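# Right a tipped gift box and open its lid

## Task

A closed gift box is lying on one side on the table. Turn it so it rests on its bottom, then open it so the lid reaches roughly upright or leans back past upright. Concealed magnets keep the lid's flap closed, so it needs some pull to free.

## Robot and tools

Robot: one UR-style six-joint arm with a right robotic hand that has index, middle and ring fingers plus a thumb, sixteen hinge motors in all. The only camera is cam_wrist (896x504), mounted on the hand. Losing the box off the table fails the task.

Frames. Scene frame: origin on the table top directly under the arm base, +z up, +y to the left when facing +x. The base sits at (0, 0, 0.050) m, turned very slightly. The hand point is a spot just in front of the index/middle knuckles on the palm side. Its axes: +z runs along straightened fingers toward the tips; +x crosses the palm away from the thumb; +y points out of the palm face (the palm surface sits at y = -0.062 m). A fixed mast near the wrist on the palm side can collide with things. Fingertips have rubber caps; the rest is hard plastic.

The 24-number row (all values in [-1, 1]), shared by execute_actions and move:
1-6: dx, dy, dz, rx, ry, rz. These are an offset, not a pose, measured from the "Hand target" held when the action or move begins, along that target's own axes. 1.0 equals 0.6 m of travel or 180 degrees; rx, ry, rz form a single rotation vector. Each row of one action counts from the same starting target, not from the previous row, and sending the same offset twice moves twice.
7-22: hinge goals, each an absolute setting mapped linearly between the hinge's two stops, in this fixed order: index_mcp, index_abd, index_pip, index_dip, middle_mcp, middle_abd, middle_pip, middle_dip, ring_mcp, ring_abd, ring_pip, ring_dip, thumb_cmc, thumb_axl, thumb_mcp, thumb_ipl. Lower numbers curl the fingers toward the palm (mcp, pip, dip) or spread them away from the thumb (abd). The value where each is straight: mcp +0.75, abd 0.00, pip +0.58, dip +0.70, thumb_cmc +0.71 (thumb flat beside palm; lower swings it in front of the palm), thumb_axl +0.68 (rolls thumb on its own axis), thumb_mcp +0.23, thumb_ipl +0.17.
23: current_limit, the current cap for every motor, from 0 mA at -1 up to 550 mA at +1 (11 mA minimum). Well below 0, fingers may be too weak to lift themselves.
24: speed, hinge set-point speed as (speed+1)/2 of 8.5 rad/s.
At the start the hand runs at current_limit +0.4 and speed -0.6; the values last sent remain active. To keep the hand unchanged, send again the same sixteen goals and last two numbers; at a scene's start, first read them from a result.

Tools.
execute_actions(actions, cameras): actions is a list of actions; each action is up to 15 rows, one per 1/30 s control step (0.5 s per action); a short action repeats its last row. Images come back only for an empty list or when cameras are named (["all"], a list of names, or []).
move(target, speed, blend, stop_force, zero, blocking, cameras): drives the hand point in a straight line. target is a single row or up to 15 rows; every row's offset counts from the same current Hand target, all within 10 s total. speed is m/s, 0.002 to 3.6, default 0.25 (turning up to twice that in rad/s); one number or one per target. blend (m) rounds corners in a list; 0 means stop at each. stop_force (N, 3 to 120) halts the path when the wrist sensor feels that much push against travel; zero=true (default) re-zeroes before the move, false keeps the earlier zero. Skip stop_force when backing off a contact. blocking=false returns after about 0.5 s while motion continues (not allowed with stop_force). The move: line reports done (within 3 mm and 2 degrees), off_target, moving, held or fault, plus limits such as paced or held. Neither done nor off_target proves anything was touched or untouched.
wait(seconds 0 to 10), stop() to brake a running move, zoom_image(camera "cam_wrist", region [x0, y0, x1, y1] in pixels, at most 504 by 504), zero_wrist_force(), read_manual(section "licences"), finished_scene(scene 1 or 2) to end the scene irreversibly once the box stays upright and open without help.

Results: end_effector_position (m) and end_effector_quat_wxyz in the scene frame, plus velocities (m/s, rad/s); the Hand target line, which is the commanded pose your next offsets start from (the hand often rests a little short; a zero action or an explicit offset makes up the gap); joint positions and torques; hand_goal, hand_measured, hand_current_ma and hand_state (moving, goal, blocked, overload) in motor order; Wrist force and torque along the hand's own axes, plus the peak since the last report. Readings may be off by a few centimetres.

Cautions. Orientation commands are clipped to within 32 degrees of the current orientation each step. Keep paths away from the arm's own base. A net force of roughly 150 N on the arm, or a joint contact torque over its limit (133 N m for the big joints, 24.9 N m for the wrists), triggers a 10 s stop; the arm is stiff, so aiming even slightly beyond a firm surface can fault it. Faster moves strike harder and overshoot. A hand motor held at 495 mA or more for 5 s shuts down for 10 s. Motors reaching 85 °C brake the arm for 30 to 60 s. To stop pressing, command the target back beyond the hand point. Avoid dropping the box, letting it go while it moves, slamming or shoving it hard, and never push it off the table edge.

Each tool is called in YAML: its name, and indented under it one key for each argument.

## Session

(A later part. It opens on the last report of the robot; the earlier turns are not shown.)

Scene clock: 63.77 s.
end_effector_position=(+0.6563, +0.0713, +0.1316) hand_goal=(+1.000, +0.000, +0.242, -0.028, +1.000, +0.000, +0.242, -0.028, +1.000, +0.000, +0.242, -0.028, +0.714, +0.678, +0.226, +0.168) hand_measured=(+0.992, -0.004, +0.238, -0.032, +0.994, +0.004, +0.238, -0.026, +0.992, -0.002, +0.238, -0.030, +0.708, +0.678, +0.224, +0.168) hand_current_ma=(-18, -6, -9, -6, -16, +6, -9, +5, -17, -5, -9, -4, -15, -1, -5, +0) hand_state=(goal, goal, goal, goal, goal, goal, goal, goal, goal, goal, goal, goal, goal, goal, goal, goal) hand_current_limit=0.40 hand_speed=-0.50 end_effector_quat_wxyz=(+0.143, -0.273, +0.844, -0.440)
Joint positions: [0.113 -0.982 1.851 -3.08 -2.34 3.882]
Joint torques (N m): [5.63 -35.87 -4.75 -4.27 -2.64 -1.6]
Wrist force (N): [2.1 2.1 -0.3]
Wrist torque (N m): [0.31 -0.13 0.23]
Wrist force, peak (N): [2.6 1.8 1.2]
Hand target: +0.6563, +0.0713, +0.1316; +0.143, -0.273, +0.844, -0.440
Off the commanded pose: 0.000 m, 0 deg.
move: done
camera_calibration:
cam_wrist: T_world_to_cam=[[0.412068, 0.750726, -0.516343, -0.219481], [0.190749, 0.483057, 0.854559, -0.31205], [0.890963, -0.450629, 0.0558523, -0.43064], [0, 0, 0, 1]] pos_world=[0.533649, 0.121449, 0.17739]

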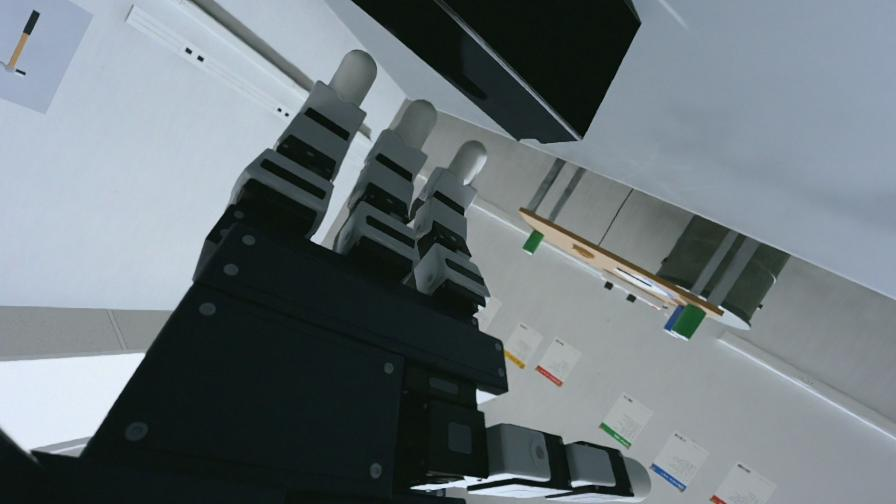

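move:
  target:
    - [0,0.0348,0.0142,0,0,0, 1,0,0.241,-0.029,1,0,0.241,-0.029,1,0,0.241,-0.029,0.714,0.678,0.226,0.168,0.5,-0.5]
    - [0,0.0556,-0.014,0,0,0, 1,0,0.241,-0.029,1,0,0.241,-0.029,1,0,0.241,-0.029,0.714,0.678,0.226,0.168,0.5,-0.5]
    - [0,0.0727,-0.0427,0,0,0, 1,0,0.241,-0.029,1,0,0.241,-0.029,1,0,0.241,-0.029,0.714,0.678,0.226,0.168,0.5,-0.5]
  speed: 0.06
  blend: 0.002
  cameras: ["cam_wrist"]

zoom_image:
  camera: "cam_wrist"
  region: [300, 0, 700, 200]

Scene clock: 66.73 s.
end_effector_position=(+0.6294, +0.1084, +0.1105) hand_goal=(+1.000, +0.000, +0.242, -0.028, +1.000, +0.000, +0.242, -0.028, +1.000, +0.000, +0.242, -0.028, +0.714, +0.678, +0.226, +0.168) hand_measured=(+0.992, -0.004, +0.238, -0.032, +0.994, +0.004, +0.238, -0.026, +0.992, -0.002, +0.238, -0.030, +0.708, +0.678, +0.224, +0.168) hand_current_ma=(-19, -6, -9, -6, -16, +6, -9, +5, -18, -5, -9, -4, -15, -1, -5, +0) hand_state=(goal, goal, goal, goal, goal, goal, goal, goal, goal, goal, goal, goal, goal, goal, goal, goal) hand_current_limit=0.50 hand_speed=-0.50 end_effector_quat_wxyz=(+0.143, -0.273, +0.844, -0.440)
Joint positions: [0.183 -0.977 1.908 -3.084 -2.381 3.964]
Joint torques (N m): [5.56 -51.39 -4.14 -1.49 -2.45 1.39]
Wrist force (N): [2.1 2.3 -0.3]
Wrist torque (N m): [0.36 -0.18 0.14]
Wrist force, peak (N): [2.4 2.5 -0.5]
Hand target: +0.6293, +0.1085, +0.1105; +0.143, -0.273, +0.844, -0.440
Off the commanded pose: 0.000 m, 0 deg.
move: done
camera_calibration:
cam_wrist: T_world_to_cam=[[0.411974, 0.750723, -0.516422, -0.247134], [0.19053, 0.483252, 0.854498, -0.306633], [0.891053, -0.450425, 0.0560514, -0.388881], [0, 0, 0, 1]] pos_world=[0.506749, 0.158548, 0.15619]

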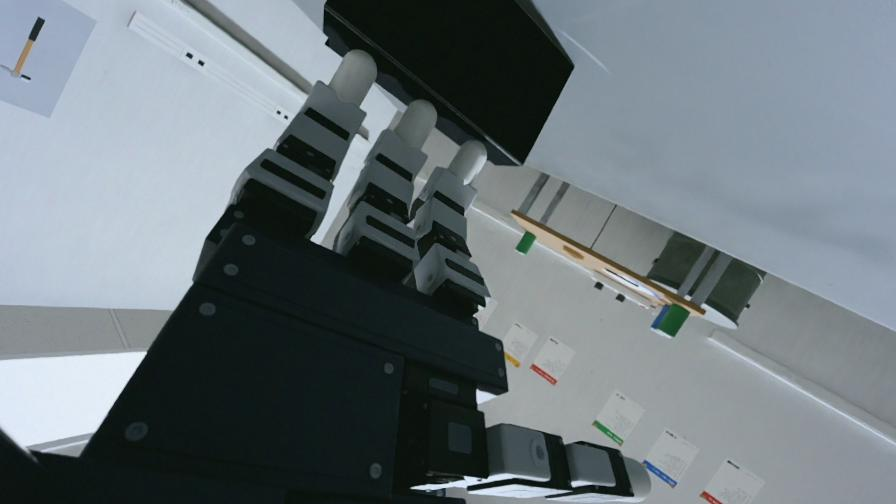

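Scaled by 1.260.

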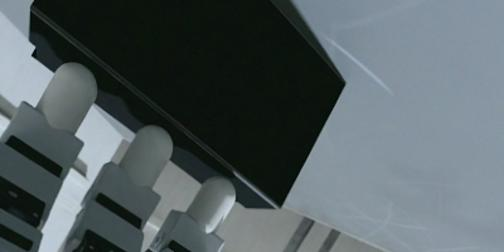

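zoom_image:
  camera: "cam_wrist"
  region: [430, 100, 550, 190]

zoom_image:
  camera: "cam_wrist"
  region: [310, 0, 430, 100]

Scaled by 4.200.

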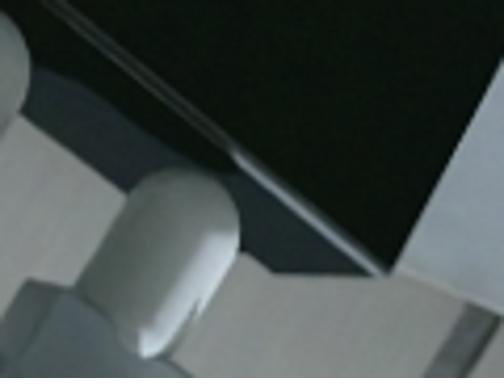

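Scaled by 4.200.

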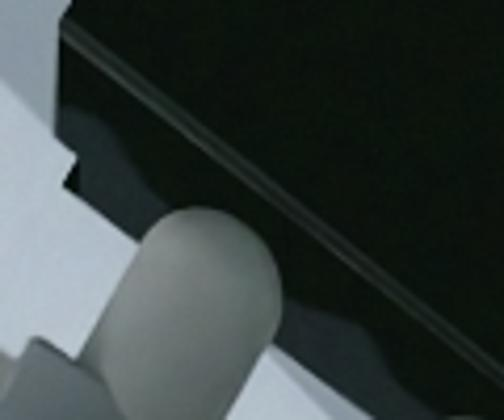

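move:
  target:
    - [0,-0.0218,-0.0153,0,0,0, 1,0,0.241,-0.029,1,0,0.09,0.454,1,0,0.241,-0.029,0.714,0.678,0.226,0.168,0.4,-0.3]
    - [0,-0.0599,0.0507,0,0,0, 1,0,0.241,-0.029,1,0,0.09,0.454,1,0,0.241,-0.029,0.714,0.678,0.226,0.168,0.4,-0.3]
  speed: 0.1
  blend: [0.003,0]

move:
  target: [0,0.0287,0.0201,0,0,0, 1,0,0.241,-0.029,1,0,0.09,0.454,1,0,0.241,-0.029,0.714,0.678,0.226,0.168,0.4,-0.3]
  speed: 0.03
  stop_force: 4
  cameras: ["cam_wrist"]

zoom_image:
  camera: "cam_wrist"
  region: [430, 100, 550, 190]

zoom_image:
  camera: "cam_wrist"
  region: [310, 0, 430, 100]

Scene clock: 72.43 s.
end_effector_position=(+0.6559, +0.0718, +0.1225) hand_goal=(+1.000, +0.000, +0.242, -0.028, +1.000, +0.000, +0.090, +0.454, +1.000, +0.000, +0.242, -0.028, +0.714, +0.678, +0.226, +0.168) hand_measured=(+0.992, -0.004, +0.238, -0.032, +0.992, +0.004, +0.090, +0.452, +0.992, -0.002, +0.238, -0.030, +0.708, +0.678, +0.224, +0.168) hand_current_ma=(-19, -6, -9, -6, -18, +6, +1, -5, -18, -5, -9, -4, -15, -1, -5, +0) hand_state=(goal, goal, goal, goal, goal, goal, goal, goal, goal, goal, goal, goal, goal, goal, goal, goal) hand_current_limit=0.40 hand_speed=-0.30 end_effector_quat_wxyz=(+0.143, -0.273, +0.844, -0.440)
Joint positions: [0.114 -0.966 1.855 -3.1 -2.341 3.883]
Joint torques (N m): [-8.33 -37.04 -22.57 -3.9 0.4 -1.45]
Wrist force (N): [2.0 2.1 -0.2]
Wrist torque (N m): [0.30 -0.14 0.23]
Wrist force, peak (N): [2.2 2.9 0.0]
Hand target: +0.6560, +0.0717, +0.1225; +0.143, -0.273, +0.844, -0.440
Off the commanded pose: 0.000 m, 0 deg.
move: done

Scene clock: 74.37 s.
end_effector_position=(+0.6560, +0.0716, +0.1061) hand_goal=(+1.000, +0.000, +0.242, -0.028, +1.000, +0.000, +0.090, +0.454, +1.000, +0.000, +0.242, -0.028, +0.714, +0.678, +0.226, +0.168) hand_measured=(+0.994, -0.002, +0.244, -0.030, +1.000, +0.004, +0.100, +0.456, +0.992, -0.002, +0.244, -0.028, +0.708, +0.678, +0.224, +0.168) hand_current_ma=(-17, -4, +2, -3, +0, +5, +25, +2, -17, -4, +1, -1, -15, -1, -5, +0) hand_state=(goal, goal, goal, goal, goal, goal, goal, goal, goal, goal, goal, goal, goal, goal, goal, goal) hand_current_limit=0.40 hand_speed=-0.30 end_effector_quat_wxyz=(+0.143, -0.273, +0.844, -0.440)
Joint positions: [0.113 -0.934 1.859 -3.136 -2.34 3.882]
Joint torques (N m): [-7.19 -51.84 -21.28 -0.92 0.79 -1.01]
Wrist force (N): [1.8 1.0 -1.4]
Wrist torque (N m): [0.47 -0.12 0.18]
Wrist force, peak (N): [2.0 -6.5 -7.8]
Hand target: +0.6560, +0.0716, +0.1061; +0.143, -0.273, +0.844, -0.440 (not the last commanded pose)
Off the commanded pose: 0.005 m, 0 deg.
move: contact
camera_calibration:
cam_wrist: T_world_to_cam=[[0.412091, 0.750641, -0.516448, -0.23281], [0.190726, 0.48319, 0.854489, -0.290388], [0.890957, -0.450628, 0.0559516, -0.428781], [0, 0, 0, 1]] pos_world=[0.533349, 0.121849, 0.15189]

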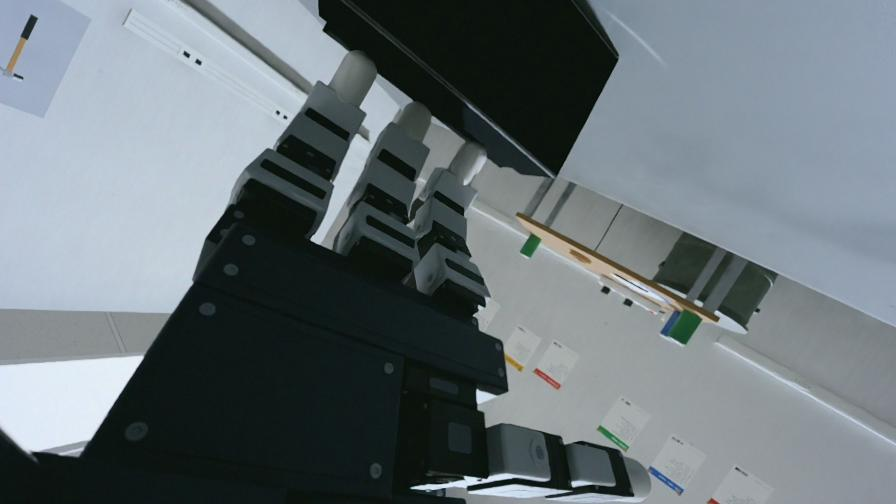

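Scaled by 4.200.

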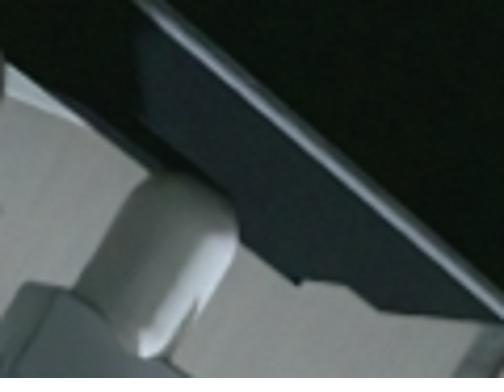

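Scaled by 4.200.

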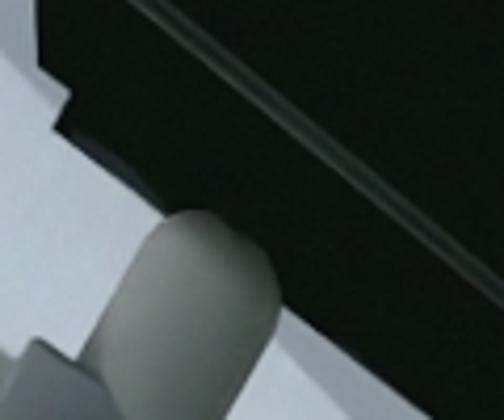

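move:
  target: [0.004,-0.0064,-0.0025,0,-0.0118,-0.0083, 1,0,0.241,-0.029,1,0,0.09,0.454,1,0,0.241,-0.029,0.714,0.678,0.226,0.168,0.4,-0.3]
  speed: 0.05

move:
  target: [0,0.0287,0.0201,0,0,0, 1,0,0.241,-0.029,1,0,0.09,0.454,1,0,0.241,-0.029,0.714,0.678,0.226,0.168,0.4,-0.3]
  speed: 0.02
  stop_force: 4
  cameras: ["cam_wrist"]

zoom_image:
  camera: "cam_wrist"
  region: [430, 100, 550, 190]

zoom_image:
  camera: "cam_wrist"
  region: [310, 0, 430, 100]

Scene clock: 76.80 s.
end_effector_position=(+0.6546, +0.0695, +0.1101) hand_goal=(+1.000, +0.000, +0.242, -0.028, +1.000, +0.000, +0.090, +0.454, +1.000, +0.000, +0.242, -0.028, +0.714, +0.678, +0.226, +0.168) hand_measured=(+0.992, -0.002, +0.244, -0.030, +0.994, +0.002, +0.092, +0.456, +0.992, -0.002, +0.242, -0.028, +0.708, +0.678, +0.224, +0.168) hand_current_ma=(-18, -4, +2, -3, -15, +2, +2, +2, -17, -4, +1, -1, -15, -1, -5, +0) hand_state=(goal, goal, goal, goal, goal, goal, goal, goal, goal, goal, goal, goal, goal, goal, goal, goal) hand_current_limit=0.40 hand_speed=-0.30 end_effector_quat_wxyz=(+0.153, -0.292, +0.837, -0.436) end_effector_velocity=(+0.000, +0.000, +0.000) end_effector_angular_velocity=(-0.001, +0.000, +0.003)
Joint positions: [0.102 -0.943 1.875 -3.183 -2.306 3.822]
Joint velocities: [-0.001 0 0 -0.003 0.002 -0.005]
Joint torques (N m): [-7.82 -53.29 -2.78 -4.24 0.83 -1.58]
Wrist force (N): [2.2 1.8 -0.3]
Wrist torque (N m): [0.27 -0.14 0.20]
Wrist force, peak (N): [2.3 2.1 -0.3]
Hand target: +0.6546, +0.0694, +0.1101; +0.153, -0.292, +0.837, -0.436
Off the commanded pose: 0.000 m, 0 deg.
move: done

Scene clock: 78.37 s.
end_effector_position=(+0.6546, +0.0694, +0.1060) hand_goal=(+1.000, +0.000, +0.242, -0.028, +1.000, +0.000, +0.090, +0.454, +1.000, +0.000, +0.242, -0.028, +0.714, +0.678, +0.226, +0.168) hand_measured=(+0.994, -0.002, +0.244, -0.030, +1.000, +0.000, +0.100, +0.456, +0.992, -0.002, +0.244, -0.028, +0.708, +0.678, +0.224, +0.168) hand_current_ma=(-17, -4, +2, -2, +0, +1, +25, +3, -17, -3, +1, +0, -15, -1, -5, +0) hand_state=(goal, goal, goal, goal, goal, goal, goal, goal, goal, goal, goal, goal, goal, goal, goal, goal) hand_current_limit=0.40 hand_speed=-0.30 end_effector_quat_wxyz=(+0.153, -0.292, +0.837, -0.436)
Joint positions: [0.102 -0.935 1.876 -3.193 -2.305 3.822]
Joint torques (N m): [-5.76 -51.96 -21.76 -0.91 0.86 -1.21]
Wrist force (N): [2.0 0.7 -1.6]
Wrist torque (N m): [0.45 -0.14 0.17]
Wrist force, peak (N): [2.2 -3.9 -5.3]
Hand target: +0.6546, +0.0694, +0.1060; +0.153, -0.292, +0.837, -0.436 (not the last commanded pose)
Off the commanded pose: 0.017 m, 0 deg.
move: contact
camera_calibration:
cam_wrist: T_world_to_cam=[[0.377661, 0.768523, -0.516474, -0.209305], [0.168549, 0.491404, 0.854467, -0.275016], [0.910474, -0.40975, 0.0560502, -0.444209], [0, 0, 0, 1]] pos_world=[0.529841, 0.113985, 0.15179]

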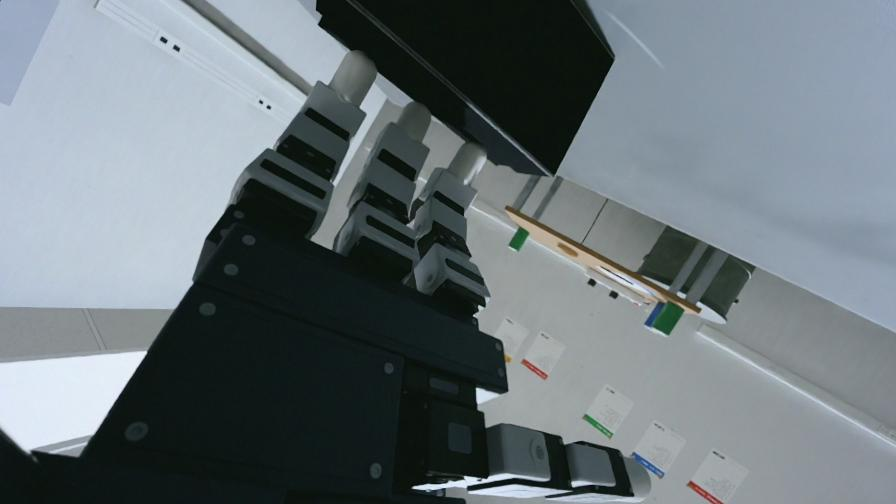

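Scaled by 4.200.

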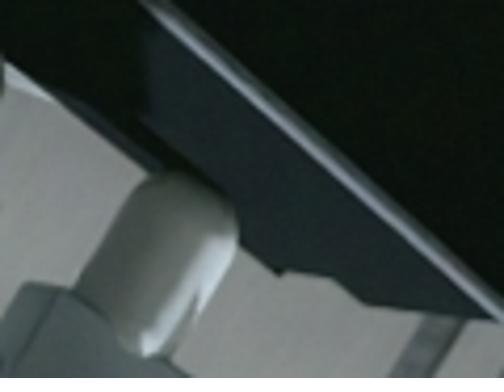

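Scaled by 4.200.

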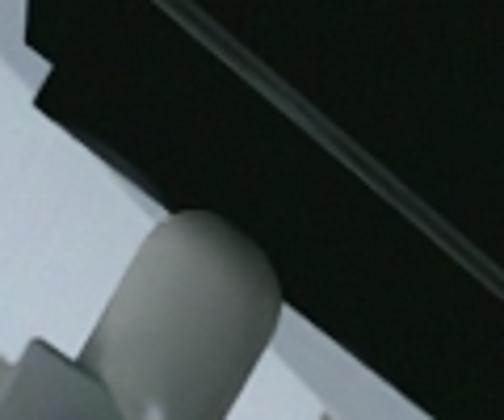

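move:
  target: [0,0.0287,0.0201,0,0,0, 1,0,0.241,-0.029,1,0,0.09,0.454,1,0,0.241,-0.029,0.714,0.678,0.226,0.168,0.75,-0.3]
  speed: 0.015
  stop_force: 12

move:
  target: [0,0,0,0,0,0, 1,0,0.17,-0.10,1,0,0.09,0.454,1,0,0.17,-0.10,0.714,0.678,0.226,0.168,0.75,-0.8]
  cameras: ["cam_wrist"]

zoom_image:
  camera: "cam_wrist"
  region: [300, 0, 620, 200]

Scene clock: 80.53 s.
end_effector_position=(+0.6548, +0.0695, +0.1047) hand_goal=(+1.000, +0.000, +0.242, -0.028, +1.000, +0.000, +0.090, +0.454, +1.000, +0.000, +0.242, -0.028, +0.714, +0.678, +0.226, +0.168) hand_measured=(+1.000, -0.004, +0.256, -0.032, +1.000, -0.002, +0.118, +0.458, +1.000, -0.004, +0.252, -0.028, +0.708, +0.678, +0.224, +0.168) hand_current_ma=(+0, -9, +34, -8, +1, -2, +81, +8, +0, -7, +26, -1, -15, -1, -5, +0) hand_state=(goal, goal, goal, goal, goal, goal, blocked, goal, goal, goal, goal, goal, goal, goal, goal, goal) hand_current_limit=0.75 hand_speed=-0.30 end_effector_quat_wxyz=(+0.153, -0.292, +0.837, -0.436)
Joint positions: [0.102 -0.932 1.876 -3.196 -2.305 3.822]
Joint torques (N m): [-6.26 -46.92 -17.3 0.43 0.71 -0.29]
Wrist force (N): [2.4 -5.6 -7.2]
Wrist torque (N m): [1.29 0.01 0.08]
Wrist force, peak (N): [3.6 -11.6 -12.4]
Hand target: +0.6548, +0.0695, +0.1047; +0.153, -0.292, +0.837, -0.436 (not the last commanded pose)
Off the commanded pose: 0.020 m, 0 deg.
move: contact

Scene clock: 81.03 s.
end_effector_position=(+0.6548, +0.0695, +0.1047) hand_goal=(+1.000, +0.000, +0.170, -0.100, +1.000, +0.000, +0.090, +0.454, +1.000, +0.000, +0.170, -0.100, +0.714, +0.678, +0.226, +0.168) hand_measured=(+1.000, -0.004, +0.236, -0.062, +1.000, -0.002, +0.110, +0.444, +1.000, -0.004, +0.232, -0.070, +0.708, +0.678, +0.224, +0.168) hand_current_ma=(+0, -9, +233, +120, +1, -2, +55, -22, +0, -7, +216, +91, -15, -1, -5, +0) hand_state=(goal, goal, blocked, blocked, goal, goal, goal, goal, goal, goal, blocked, blocked, goal, goal, goal, goal) hand_current_limit=0.75 hand_speed=-0.80 end_effector_quat_wxyz=(+0.153, -0.292, +0.837, -0.436)
Joint positions: [0.102 -0.932 1.876 -3.196 -2.305 3.822]
Joint torques (N m): [-6.04 -36.89 -17.04 0.4 0.81 -0.54]
Wrist force (N): [2.3 -10.3 -10.6]
Wrist torque (N m): [1.85 0.10 -0.06]
Wrist force, peak (N): [2.4 -10.3 -10.7]
Hand target: +0.6548, +0.0695, +0.1047; +0.153, -0.292, +0.837, -0.436
Off the commanded pose: 0.000 m, 0 deg.
move: done
camera_calibration:
cam_wrist: T_world_to_cam=[[0.37797, 0.768522, -0.516249, -0.210303], [0.168081, 0.491386, 0.854569, -0.273618], [0.910433, -0.409773, 0.0565549, -0.444364], [0, 0, 0, 1]] pos_world=[0.530042, 0.113985, 0.150388]

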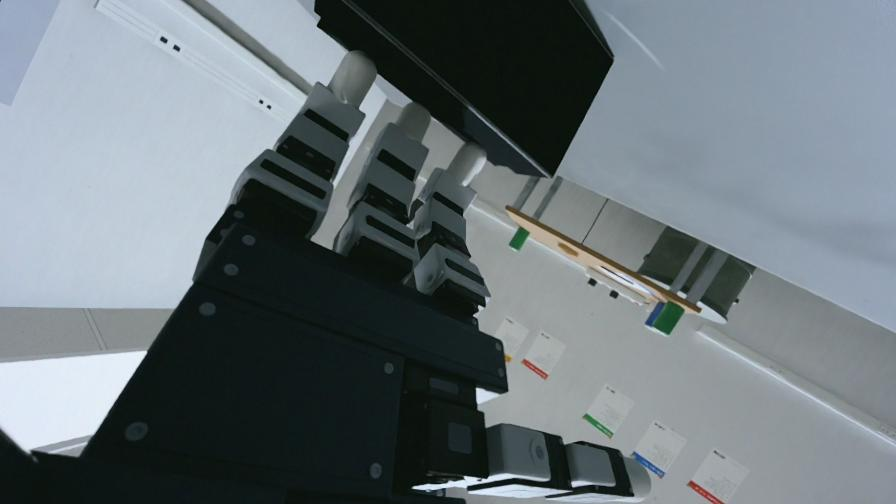

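Scaled by 1.575.

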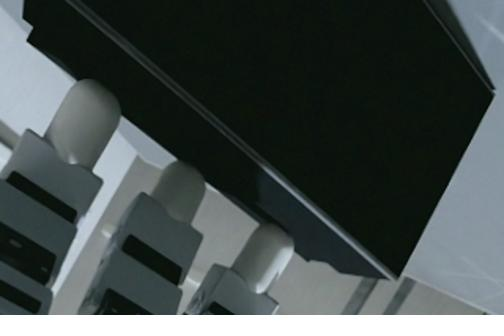

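move:
  target: [0,0,0,0,0,0, 1,0,0.10,-0.25,1,0,0.09,0.454,1,0,0.10,-0.25,0.714,0.678,0.226,0.168,0.8,-0.8]
  cameras: ["cam_wrist"]

zoom_image:
  camera: "cam_wrist"
  region: [300, 0, 620, 200]

move:
  target: [0,0,0,0,0,0, 1,0,0.10,-0.6,1,0,0.09,0.454,1,0,0.10,-0.6,0.714,0.678,0.226,0.168,0.8,-0.8]
  cameras: ["cam_wrist"]

zoom_image:
  camera: "cam_wrist"
  region: [300, 0, 620, 200]

Scene clock: 82.00 s.
end_effector_position=(+0.6548, +0.0695, +0.1047) hand_goal=(+1.000, +0.000, +0.100, -0.250, +1.000, +0.000, +0.090, +0.454, +1.000, +0.000, +0.100, -0.250, +0.714, +0.678, +0.226, +0.168) hand_measured=(+1.000, -0.002, +0.166, -0.222, +1.002, -0.002, +0.104, +0.434, +1.000, -0.004, +0.158, -0.226, +0.708, +0.678, +0.224, +0.168) hand_current_ma=(+1, -2, +233, +87, +2, -2, +33, -59, +0, -5, +198, +70, -15, -1, -5, +0) hand_state=(goal, goal, blocked, blocked, goal, goal, goal, blocked, goal, goal, blocked, blocked, goal, goal, goal, goal) hand_current_limit=0.80 hand_speed=-0.80 end_effector_quat_wxyz=(+0.153, -0.292, +0.837, -0.436)
Joint positions: [0.102 -0.932 1.876 -3.196 -2.305 3.822]
Joint torques (N m): [-6.11 -22.53 -9.05 0.56 0.69 -0.48]
Wrist force (N): [1.9 -13.1 -13.7]
Wrist torque (N m): [2.24 0.18 -0.14]
Wrist force, peak (N): [2.2 -15.8 -15.7]
Hand target: +0.6548, +0.0695, +0.1047; +0.153, -0.292, +0.837, -0.436
Off the commanded pose: 0.000 m, 0 deg.
move: done
camera_calibration:
cam_wrist: T_world_to_cam=[[0.377976, 0.768541, -0.516216, -0.210313], [0.168066, 0.491356, 0.854589, -0.273609], [0.910433, -0.409773, 0.056555, -0.444364], [0, 0, 0, 1]] pos_world=[0.530042, 0.113985, 0.150388]

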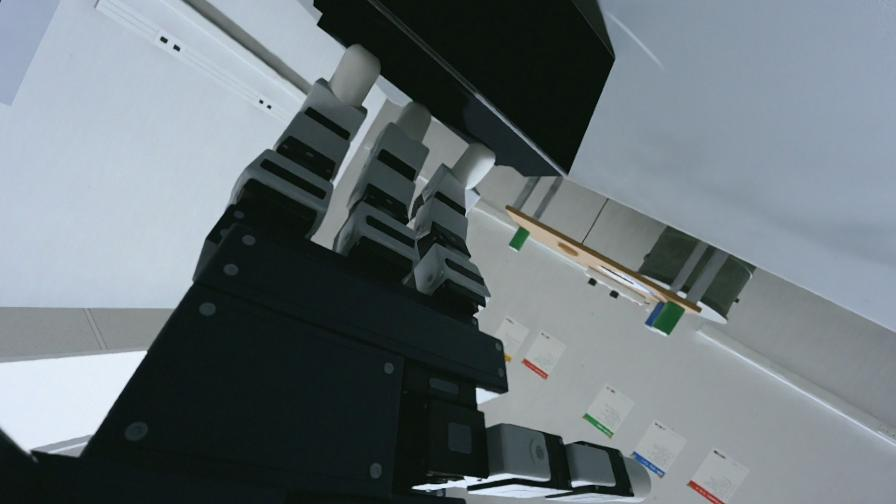

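Scaled by 1.575.

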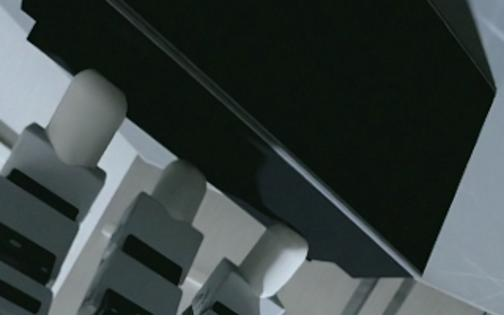

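Scene clock: 82.77 s.
end_effector_position=(+0.6548, +0.0695, +0.1046) hand_goal=(+1.000, +0.000, +0.100, -0.600, +1.000, +0.000, +0.090, +0.454, +1.000, +0.000, +0.100, -0.600, +0.714, +0.678, +0.226, +0.168) hand_measured=(+0.994, +0.000, +0.102, -0.596, +1.000, -0.002, +0.118, +0.460, +0.994, -0.004, +0.102, -0.596, +0.708, +0.678, +0.224, +0.168) hand_current_ma=(-16, -1, +3, +8, +1, -2, +83, +14, -16, -5, +2, +6, -15, -1, -5, +0) hand_state=(goal, goal, goal, goal, goal, goal, blocked, goal, goal, goal, goal, goal, goal, goal, goal, goal) hand_current_limit=0.80 hand_speed=-0.80 end_effector_quat_wxyz=(+0.153, -0.292, +0.837, -0.436)
Joint positions: [0.102 -0.932 1.876 -3.196 -2.305 3.822]
Joint torques (N m): [-5.26 -46.71 -0.73 -2.55 0.62 -0.51]
Wrist force (N): [2.3 -2.5 -4.1]
Wrist torque (N m): [0.90 -0.07 0.12]
Wrist force, peak (N): [2.1 -13.1 -13.9]
Hand target: +0.6548, +0.0695, +0.1047; +0.153, -0.292, +0.837, -0.436
Off the commanded pose: 0.000 m, 0 deg.
move: done
camera_calibration:
cam_wrist: T_world_to_cam=[[0.377917, 0.768524, -0.516284, -0.210283], [0.168174, 0.49138, 0.854554, -0.273562], [0.910437, -0.409776, 0.0564552, -0.444255], [0, 0, 0, 1]] pos_world=[0.529942, 0.113985, 0.150288]

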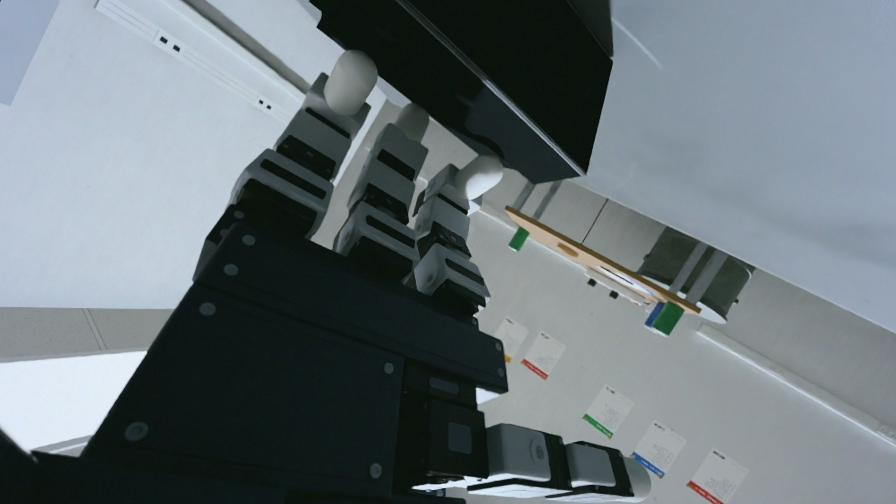

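Scaled by 1.575.

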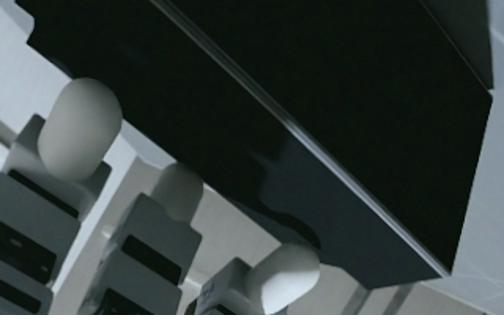

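move:
  target:
    - [0,-0.0300,-0.0210,0,0,0, 1,0,0.10,-0.6,1,0,0.09,0.454,1,0,0.10,-0.6,0.714,0.678,0.226,0.168,0.5,-0.5]
    - [0,-0.0300,-0.0210,0,0,0, 1,0,0.241,-0.029,1,0,0.241,-0.029,1,0,0.241,-0.029,0.714,0.678,0.226,0.168,0.5,-0.5]
    - [0,0.0079,-0.0209,0,0,0, 1,0,0.241,-0.029,1,0,0.241,-0.029,1,0,0.241,-0.029,0.714,0.678,0.226,0.168,0.5,-0.5]
    - [0,0.0299,-0.0523,0,0,0, 1,0,0.241,-0.029,1,0,0.241,-0.029,1,0,0.241,-0.029,0.714,0.678,0.226,0.168,0.5,-0.5]
    - [0,0.0495,-0.0773,0,0,0, 1,0,0.241,-0.029,1,0,0.241,-0.029,1,0,0.241,-0.029,0.714,0.678,0.226,0.168,0.5,-0.5]
  speed: [0.05,0.05,0.07,0.05,0.05]
  blend: [0,0,0.002,0.002,0]
  cameras: ["cam_wrist"]

zoom_image:
  camera: "cam_wrist"
  region: [300, 0, 700, 200]

Scene clock: 89.13 s.
end_effector_position=(+0.6206, +0.1124, +0.1069) hand_goal=(+1.000, +0.000, +0.242, -0.028, +1.000, +0.000, +0.242, -0.028, +1.000, +0.000, +0.242, -0.028, +0.714, +0.678, +0.226, +0.168) hand_measured=(+0.992, +0.000, +0.238, -0.030, +0.994, +0.000, +0.236, -0.026, +0.992, -0.002, +0.236, -0.030, +0.708, +0.678, +0.224, +0.168) hand_current_ma=(-19, -1, -7, -4, -17, -1, -14, +5, -18, -5, -14, -5, -15, -1, -5, +0) hand_state=(goal, goal, goal, goal, goal, goal, goal, goal, goal, goal, goal, goal, goal, goal, goal, goal) hand_current_limit=0.50 hand_speed=-0.50 end_effector_quat_wxyz=(+0.153, -0.292, +0.837, -0.436)
Joint positions: [0.186 -0.98 1.942 -3.152 -2.356 3.913]
Joint torques (N m): [4.64 -51.8 -3.52 -1.43 -2.7 1.45]
Wrist force (N): [2.1 2.5 -0.2]
Wrist torque (N m): [0.40 -0.14 0.15]
Wrist force, peak (N): [2.3 -2.5 -4.3]
Hand target: +0.6205, +0.1125, +0.1069; +0.153, -0.292, +0.837, -0.436
Off the commanded pose: 0.000 m, 0 deg.
move: done
camera_calibration:
cam_wrist: T_world_to_cam=[[0.37797, 0.768522, -0.516249, -0.229287], [0.168081, 0.491386, 0.854569, -0.290879], [0.910433, -0.409773, 0.0565549, -0.395732], [0, 0, 0, 1]] pos_world=[0.495842, 0.156985, 0.152588]

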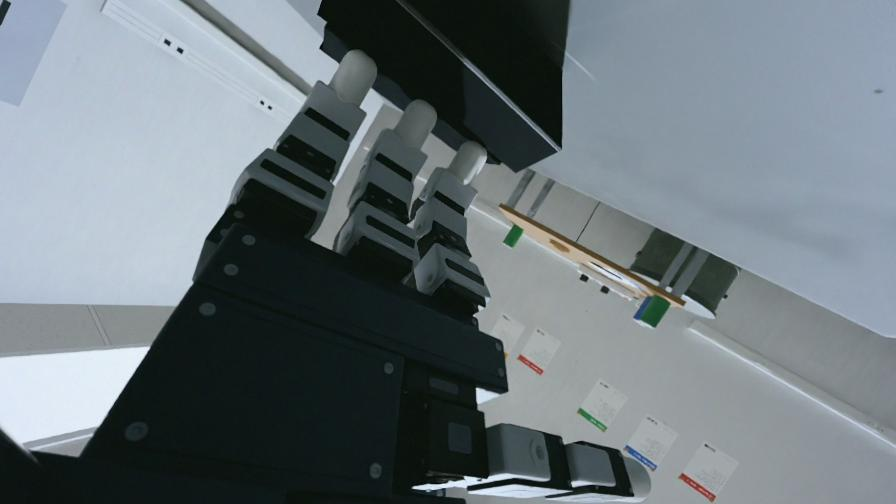

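Scaled by 1.260.

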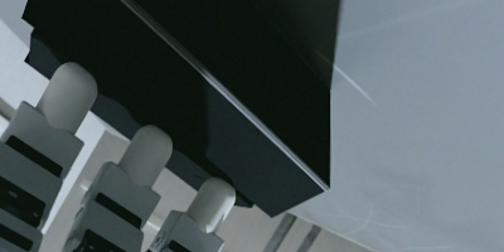

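move:
  target:
    - [0,0.0261,-0.0183,0,0,0, 1,0,0.241,-0.029,1,0,0.241,-0.029,1,0,0.241,-0.029,0.714,0.678,0.226,0.168,0.5,-0.5]
    - [0,0.0735,-0.0278,0,0,0, 1,0,0.241,-0.029,1,0,0.241,-0.029,1,0,0.241,-0.029,0.714,0.678,0.226,0.168,0.5,-0.5]
  speed: 0.06
  blend: [0.004,0]
  cameras: ["cam_wrist"]

Scene clock: 91.43 s.
end_effector_position=(+0.5964, +0.1429, +0.0804) hand_goal=(+1.000, +0.000, +0.242, -0.028, +1.000, +0.000, +0.242, -0.028, +1.000, +0.000, +0.242, -0.028, +0.714, +0.678, +0.226, +0.168) hand_measured=(+0.992, +0.000, +0.238, -0.030, +0.994, +0.000, +0.236, -0.026, +0.992, -0.002, +0.236, -0.030, +0.708, +0.678, +0.224, +0.168) hand_current_ma=(-19, -1, -7, -4, -17, -1, -14, +5, -18, -5, -14, -5, -15, -1, -5, +0) hand_state=(goal, goal, goal, goal, goal, goal, goal, goal, goal, goal, goal, goal, goal, goal, goal, goal) hand_current_limit=0.50 hand_speed=-0.50 end_effector_quat_wxyz=(+0.153, -0.292, +0.837, -0.436)
Joint positions: [0.249 -0.952 1.984 -3.167 -2.391 3.989]
Joint torques (N m): [4.89 -33.69 -1.63 -4.11 -2.54 1.64]
Wrist force (N): [1.9 2.4 -0.4]
Wrist torque (N m): [0.36 -0.14 0.10]
Wrist force, peak (N): [2.0 2.8 -0.3]
Hand target: +0.5963, +0.1430, +0.0802; +0.153, -0.292, +0.837, -0.436
Off the commanded pose: 0.000 m, 0 deg.
move: done
camera_calibration:
cam_wrist: T_world_to_cam=[[0.37797, 0.768522, -0.516249, -0.257184], [0.168081, 0.491386, 0.854569, -0.279103], [0.910433, -0.409773, 0.0565549, -0.359743], [0, 0, 0, 1]] pos_world=[0.471642, 0.187385, 0.126088]

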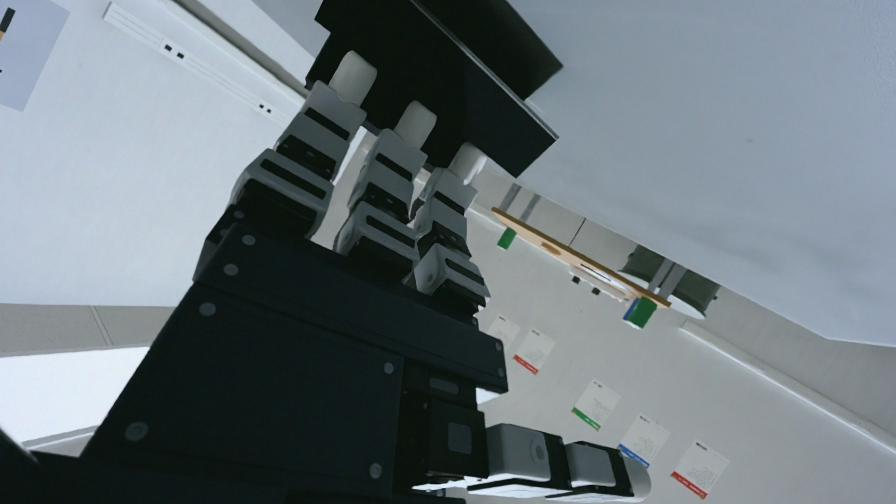

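move:
  target:
    - [0,0.0468,-0.0058,0,0,0, 1,0,0.241,-0.029,1,0,0.241,-0.029,1,0,0.241,-0.029,0.714,0.678,0.226,0.168,0.5,-0.5]
    - [0,0.0853,-0.0053,0,0,0, 1,0,0.241,-0.029,1,0,0.241,-0.029,1,0,0.241,-0.029,0.714,0.678,0.226,0.168,0.5,-0.5]
  speed: 0.06
  blend: [0.004,0]
  cameras: ["cam_wrist"]

Scene clock: 93.13 s.
end_effector_position=(+0.5766, +0.1679, +0.0403) hand_goal=(+1.000, +0.000, +0.242, -0.028, +1.000, +0.000, +0.242, -0.028, +1.000, +0.000, +0.242, -0.028, +0.714, +0.678, +0.226, +0.168) hand_measured=(+0.994, +0.000, +0.240, -0.030, +0.994, +0.000, +0.238, -0.026, +0.994, -0.002, +0.238, -0.030, +0.708, +0.678, +0.224, +0.168) hand_current_ma=(-15, -1, -4, -3, -17, -1, -10, +5, -16, -5, -8, -4, -15, -1, -5, +0) hand_state=(goal, goal, goal, goal, goal, goal, goal, goal, goal, goal, goal, goal, goal, goal, goal, goal) hand_current_limit=0.50 hand_speed=-0.50 end_effector_quat_wxyz=(+0.153, -0.292, +0.837, -0.436)
Joint positions: [0.304 -0.883 2.01 -3.21 -2.42 4.059]
Joint torques (N m): [5.28 -35.02 -0.59 -3.85 -2.83 1.48]
Wrist force (N): [2.0 1.8 0.0]
Wrist torque (N m): [0.31 -0.12 0.11]
Wrist force, peak (N): [2.1 2.5 -0.2]
Hand target: +0.5765, +0.1680, +0.0401; +0.153, -0.292, +0.837, -0.436
Off the commanded pose: 0.000 m, 0 deg.
move: done
camera_calibration:
cam_wrist: T_world_to_cam=[[0.377923, 0.768543, -0.516252, -0.289636], [0.168159, 0.491351, 0.854574, -0.253852], [0.910438, -0.409776, 0.0564553, -0.329066], [0, 0, 0, 1]] pos_world=[0.451742, 0.212485, 0.0859879]

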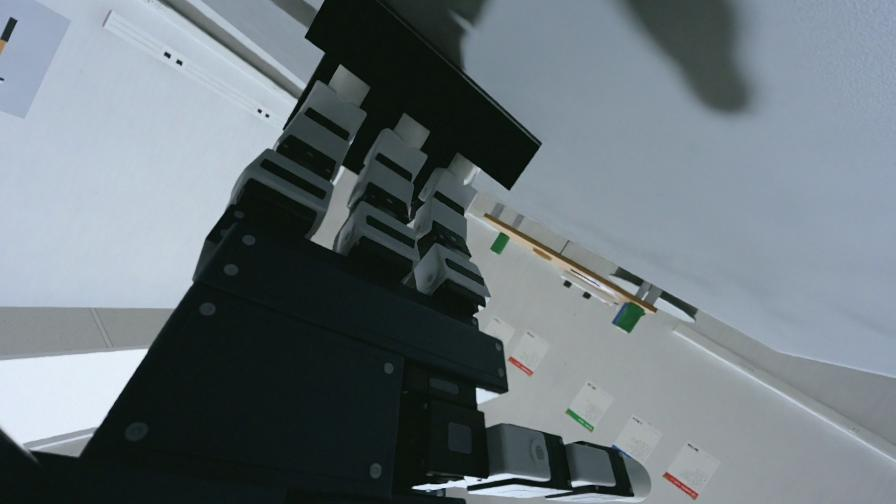

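move:
  target: [0,-0.1676,-0.1093,0,0,0, 1,0,0.241,-0.029,1,0,0.241,-0.029,1,0,0.241,-0.029,0.714,0.678,0.226,0.168,0.5,-0.5]
  speed: 0.15
  cameras: ["cam_wrist"]

zoom_image:
  camera: "cam_wrist"
  region: [300, 0, 700, 250]

Scene clock: 95.87 s.
end_effector_position=(+0.5787, +0.1649, +0.1600) hand_goal=(+1.000, +0.000, +0.242, -0.028, +1.000, +0.000, +0.242, -0.028, +1.000, +0.000, +0.242, -0.028, +0.714, +0.678, +0.226, +0.168) hand_measured=(+0.992, +0.000, +0.240, -0.030, +0.992, +0.000, +0.238, -0.026, +0.992, -0.002, +0.238, -0.030, +0.708, +0.678, +0.224, +0.168) hand_current_ma=(-19, -1, -4, -3, -18, -1, -10, +5, -19, -5, -8, -4, -15, -1, -5, +0) hand_state=(goal, goal, goal, goal, goal, goal, goal, goal, goal, goal, goal, goal, goal, goal, goal, goal) hand_current_limit=0.50 hand_speed=-0.50 end_effector_quat_wxyz=(+0.153, -0.292, +0.837, -0.436)
Joint positions: [0.297 -1.136 1.978 -2.931 -2.416 4.051]
Joint torques (N m): [-7.75 -47.17 -23.69 -1.16 -0.21 1.44]
Wrist force (N): [2.1 2.1 -0.2]
Wrist torque (N m): [0.29 -0.12 0.11]
Wrist force, peak (N): [1.8 3.1 0.5]
Hand target: +0.5787, +0.1649, +0.1601; +0.153, -0.292, +0.837, -0.436
Off the commanded pose: 0.000 m, 0 deg.
move: done
camera_calibration:
cam_wrist: T_world_to_cam=[[0.377976, 0.768541, -0.516216, -0.226398], [0.168066, 0.491356, 0.854589, -0.355003], [0.910433, -0.409773, 0.056555, -0.339075], [0, 0, 0, 1]] pos_world=[0.453942, 0.209485, 0.205688]

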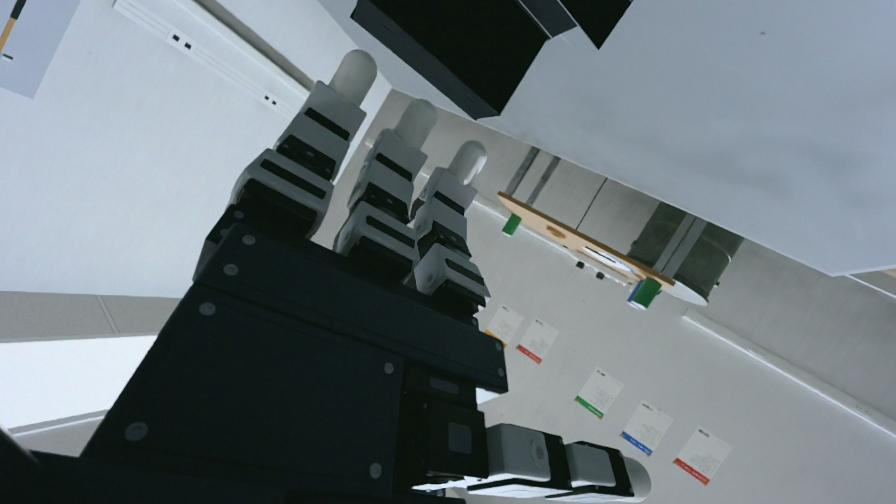

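Scaled by 1.260.

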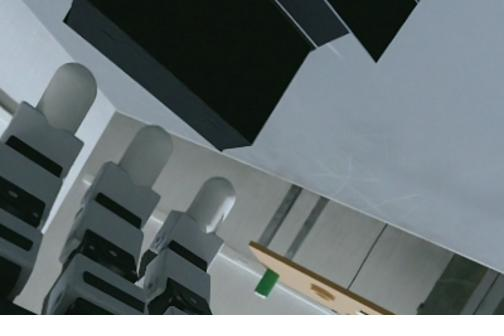

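move:
  target:
    - [-0.0247,0.0664,0.0505,0.0278,0.0114,0.008, 0.479,0,1,0.696,1,0,0.577,0.696,0.479,0,1,0.696,0.714,0.678,0.226,0.168,0.4,-0.4]
    - [-0.0247,0.1223,0.0897,0.0278,0.0114,0.008, 0.479,0,1,0.696,1,0,0.577,0.696,0.479,0,1,0.696,0.714,0.678,0.226,0.168,0.4,-0.4]
  speed: 0.12
  blend: [0.01,0]
  cameras: ["cam_wrist"]

zoom_image:
  camera: "cam_wrist"
  region: [280, 0, 680, 200]

Scene clock: 100.03 s.
end_effector_position=(+0.5917, +0.1726, +0.0692) hand_goal=(+0.480, +0.000, +1.000, +0.696, +1.000, +0.000, +0.578, +0.696, +0.480, +0.000, +1.000, +0.696, +0.714, +0.678, +0.226, +0.168) hand_measured=(+0.474, +0.000, +0.992, +0.692, +0.992, +0.000, +0.570, +0.692, +0.474, -0.002, +0.992, +0.692, +0.708, +0.678, +0.224, +0.168) hand_current_ma=(-15, -1, -20, -8, -19, -1, -18, -6, -14, -5, -19, -6, -15, -1, -5, +0) hand_state=(goal, goal, goal, goal, goal, goal, goal, goal, goal, goal, goal, goal, goal, goal, goal, goal) hand_current_limit=0.40 hand_speed=-0.40 end_effector_quat_wxyz=(+0.156, -0.267, +0.824, -0.476)
Joint positions: [0.34 -0.896 1.954 -3.137 -2.529 4.107]
Joint torques (N m): [4.95 -35.23 -21.3 -4.25 -2.86 -1.5]
Wrist force (N): [2.1 2.4 -0.3]
Wrist torque (N m): [0.36 -0.14 0.23]
Wrist force, peak (N): [2.1 2.8 -0.2]
Hand target: +0.5918, +0.1726, +0.0691; +0.156, -0.267, +0.823, -0.476
Off the commanded pose: 0.000 m, 0 deg.
move: done
camera_calibration:
cam_wrist: T_world_to_cam=[[0.439421, 0.71437, -0.544596, -0.309078], [0.145063, 0.541874, 0.827846, -0.276644], [0.886491, -0.442774, 0.134482, -0.328211], [0, 0, 0, 1]] pos_world=[0.466902, 0.225379, 0.104834]

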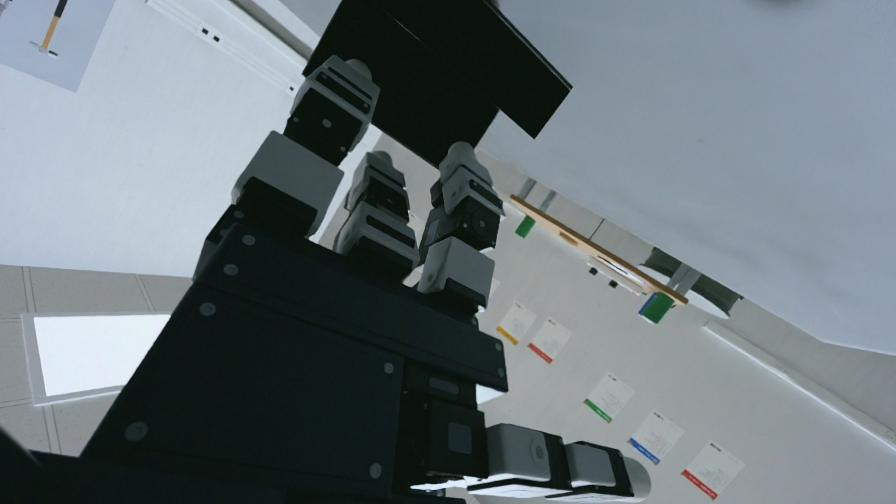

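Scaled by 1.260.

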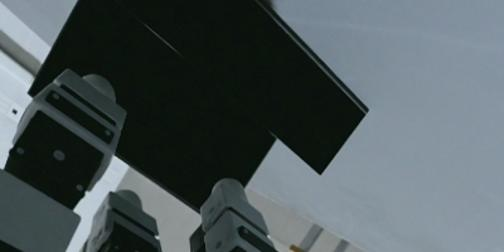

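zoom_image:
  camera: "cam_wrist"
  region: [380, 80, 520, 190]

zoom_image:
  camera: "cam_wrist"
  region: [290, 0, 430, 110]

Scaled by 3.600.

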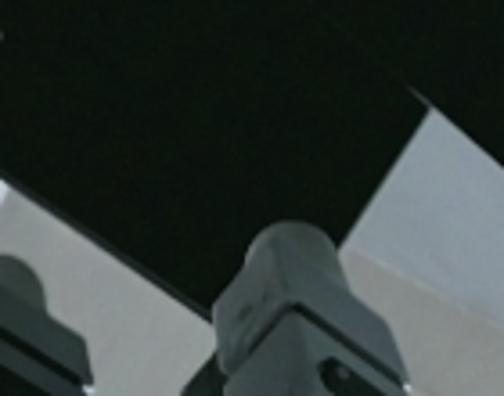

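Scaled by 3.600.

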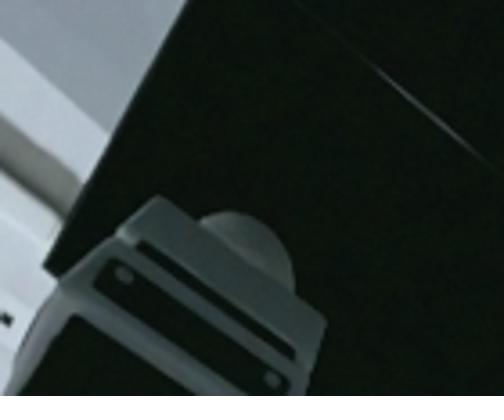

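move:
  target: [0,-0.0442,0.0765,0,0,0, 0.479,0,1,0.696,1,0,0.577,0.696,0.479,0,1,0.696,0.714,0.678,0.226,0.168,0.4,-0.4]
  speed: 0.05
  stop_force: 4

move:
  target: [0,0.0433,0.025,0,0,0, 0.479,0,1,0.696,1,0,0.577,0.696,0.479,0,1,0.696,0.714,0.678,0.226,0.168,0.4,-0.4]
  speed: 0.02
  stop_force: 3
  cameras: ["cam_wrist"]

zoom_image:
  camera: "cam_wrist"
  region: [280, 0, 600, 200]

Scene clock: 103.47 s.
end_effector_position=(+0.6229, +0.1297, +0.0692) hand_goal=(+0.480, +0.000, +1.000, +0.696, +1.000, +0.000, +0.578, +0.696, +0.480, +0.000, +1.000, +0.696, +0.714, +0.678, +0.226, +0.168) hand_measured=(+0.474, +0.000, +0.992, +0.692, +0.992, +0.000, +0.570, +0.692, +0.474, -0.002, +0.992, +0.692, +0.708, +0.678, +0.224, +0.168) hand_current_ma=(-15, -1, -20, -8, -19, -1, -18, -6, -14, -5, -19, -6, -15, -1, -5, +0) hand_state=(goal, goal, goal, goal, goal, goal, goal, goal, goal, goal, goal, goal, goal, goal, goal, goal) hand_current_limit=0.40 hand_speed=-0.40 end_effector_quat_wxyz=(+0.156, -0.267, +0.823, -0.476)
Joint positions: [0.25 -0.86 1.914 -3.236 -2.481 3.979]
Joint torques (N m): [-7.86 -38.61 -21.2 -3.95 0.48 -1.55]
Wrist force (N): [2.0 2.4 -0.3]
Wrist torque (N m): [0.37 -0.15 0.21]
Wrist force, peak (N): [2.2 2.5 -0.9]
Hand target: +0.6229, +0.1297, +0.0692; +0.156, -0.267, +0.823, -0.476
Off the commanded pose: 0.000 m, 0 deg.
move: done

Scene clock: 105.63 s.
end_effector_position=(+0.6230, +0.1297, +0.0493) hand_goal=(+0.480, +0.000, +1.000, +0.696, +1.000, +0.000, +0.578, +0.696, +0.480, +0.000, +1.000, +0.696, +0.714, +0.678, +0.226, +0.168) hand_measured=(+0.474, +0.000, +0.992, +0.692, +1.000, +0.000, +0.602, +0.710, +0.474, -0.002, +0.992, +0.692, +0.708, +0.678, +0.224, +0.168) hand_current_ma=(-16, -1, -20, -8, +0, -1, +72, +35, -15, -5, -18, -6, -16, -1, -5, +0) hand_state=(goal, goal, goal, goal, goal, goal, blocked, goal, goal, goal, goal, goal, goal, goal, goal, goal) hand_current_limit=0.40 hand_speed=-0.40 end_effector_quat_wxyz=(+0.156, -0.267, +0.824, -0.476)
Joint positions: [0.25 -0.817 1.91 -3.276 -2.481 3.979]
Joint torques (N m): [-7 -53.83 -0.55 -0.9 0.24 0.59]
Wrist force (N): [1.8 1.4 -0.3]
Wrist torque (N m): [0.46 -0.12 0.16]
Wrist force, peak (N): [2.0 2.6 -0.3]
Hand target: +0.6230, +0.1297, +0.0493; +0.156, -0.267, +0.824, -0.476 (not the last commanded pose)
Off the commanded pose: 0.010 m, 0 deg.
move: contact
camera_calibration:
cam_wrist: T_world_to_cam=[[0.439519, 0.714365, -0.544524, -0.303088], [0.14497, 0.541854, 0.827876, -0.241318], [0.886458, -0.442807, 0.134593, -0.372161], [0, 0, 0, 1]] pos_world=[0.498102, 0.182479, 0.0848337]

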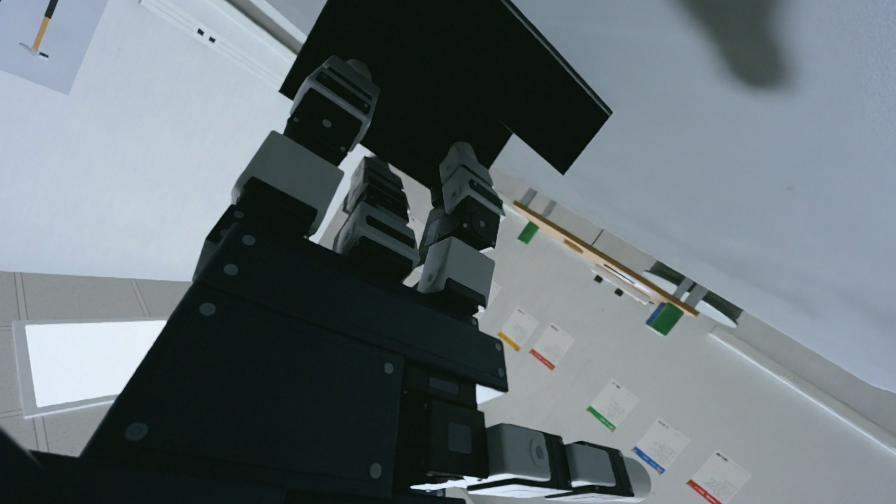

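Scaled by 1.575.

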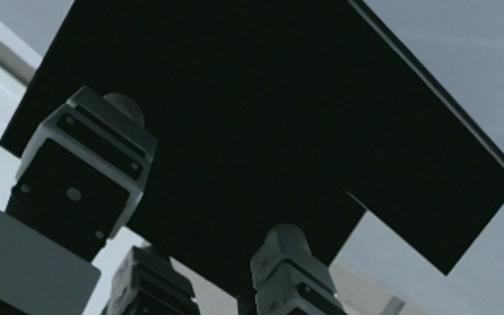

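move:
  target: [0,0,0,0,0,0, 0.70,0,1,0.696, 1,0,0.577,0.696, 0.70,0,1,0.696, 0.714,0.678,0.226,0.168, 0.3,-0.85]
  cameras: ["cam_wrist"]

zoom_image:
  camera: "cam_wrist"
  region: [280, 0, 600, 200]

Scene clock: 106.70 s.
end_effector_position=(+0.6230, +0.1297, +0.0493) hand_goal=(+0.700, +0.000, +1.000, +0.696, +1.000, +0.000, +0.578, +0.696, +0.700, +0.000, +1.000, +0.696, +0.714, +0.678, +0.226, +0.168) hand_measured=(+0.632, +0.000, +0.988, +0.692, +1.000, +0.000, +0.604, +0.710, +0.636, -0.002, +0.990, +0.692, +0.708, +0.678, +0.224, +0.168) hand_current_ma=(-261, -1, -29, -8, +0, -1, +74, +36, -240, -4, -26, -6, -16, -1, -5, +0) hand_state=(blocked, goal, goal, goal, goal, goal, blocked, goal, blocked, goal, goal, goal, goal, goal, goal, goal) hand_current_limit=0.30 hand_speed=-0.85 end_effector_quat_wxyz=(+0.156, -0.267, +0.824, -0.476)
Joint positions: [0.25 -0.817 1.911 -3.276 -2.481 3.979]
Joint torques (N m): [-6.02 -53.95 -2.19 -1.5 0.51 0.87]
Wrist force (N): [1.9 2.6 -0.1]
Wrist torque (N m): [0.39 -0.15 0.19]
Wrist force, peak (N): [1.9 2.6 -0.1]
Hand target: +0.6230, +0.1297, +0.0493; +0.156, -0.267, +0.824, -0.476
Off the commanded pose: 0.000 m, 0 deg.
move: done
camera_calibration:
cam_wrist: T_world_to_cam=[[0.439431, 0.714408, -0.544537, -0.30305], [0.145031, 0.541823, 0.827885, -0.241344], [0.886491, -0.442773, 0.134482, -0.372175], [0, 0, 0, 1]] pos_world=[0.498102, 0.182479, 0.0848339]

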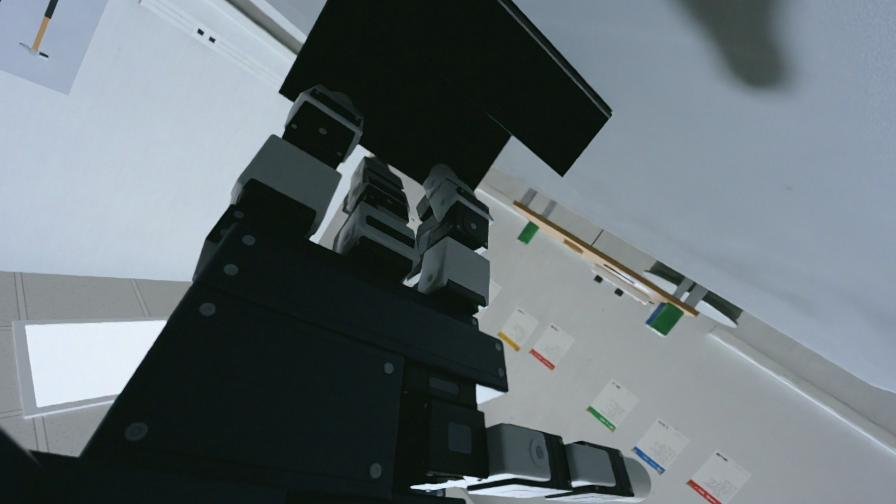

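Scaled by 1.575.

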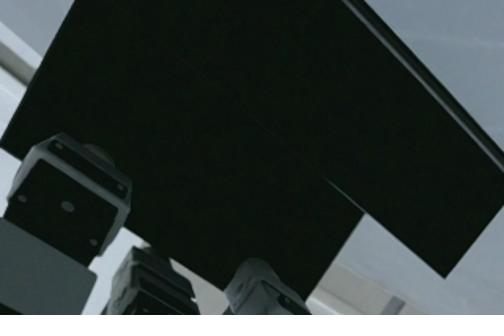

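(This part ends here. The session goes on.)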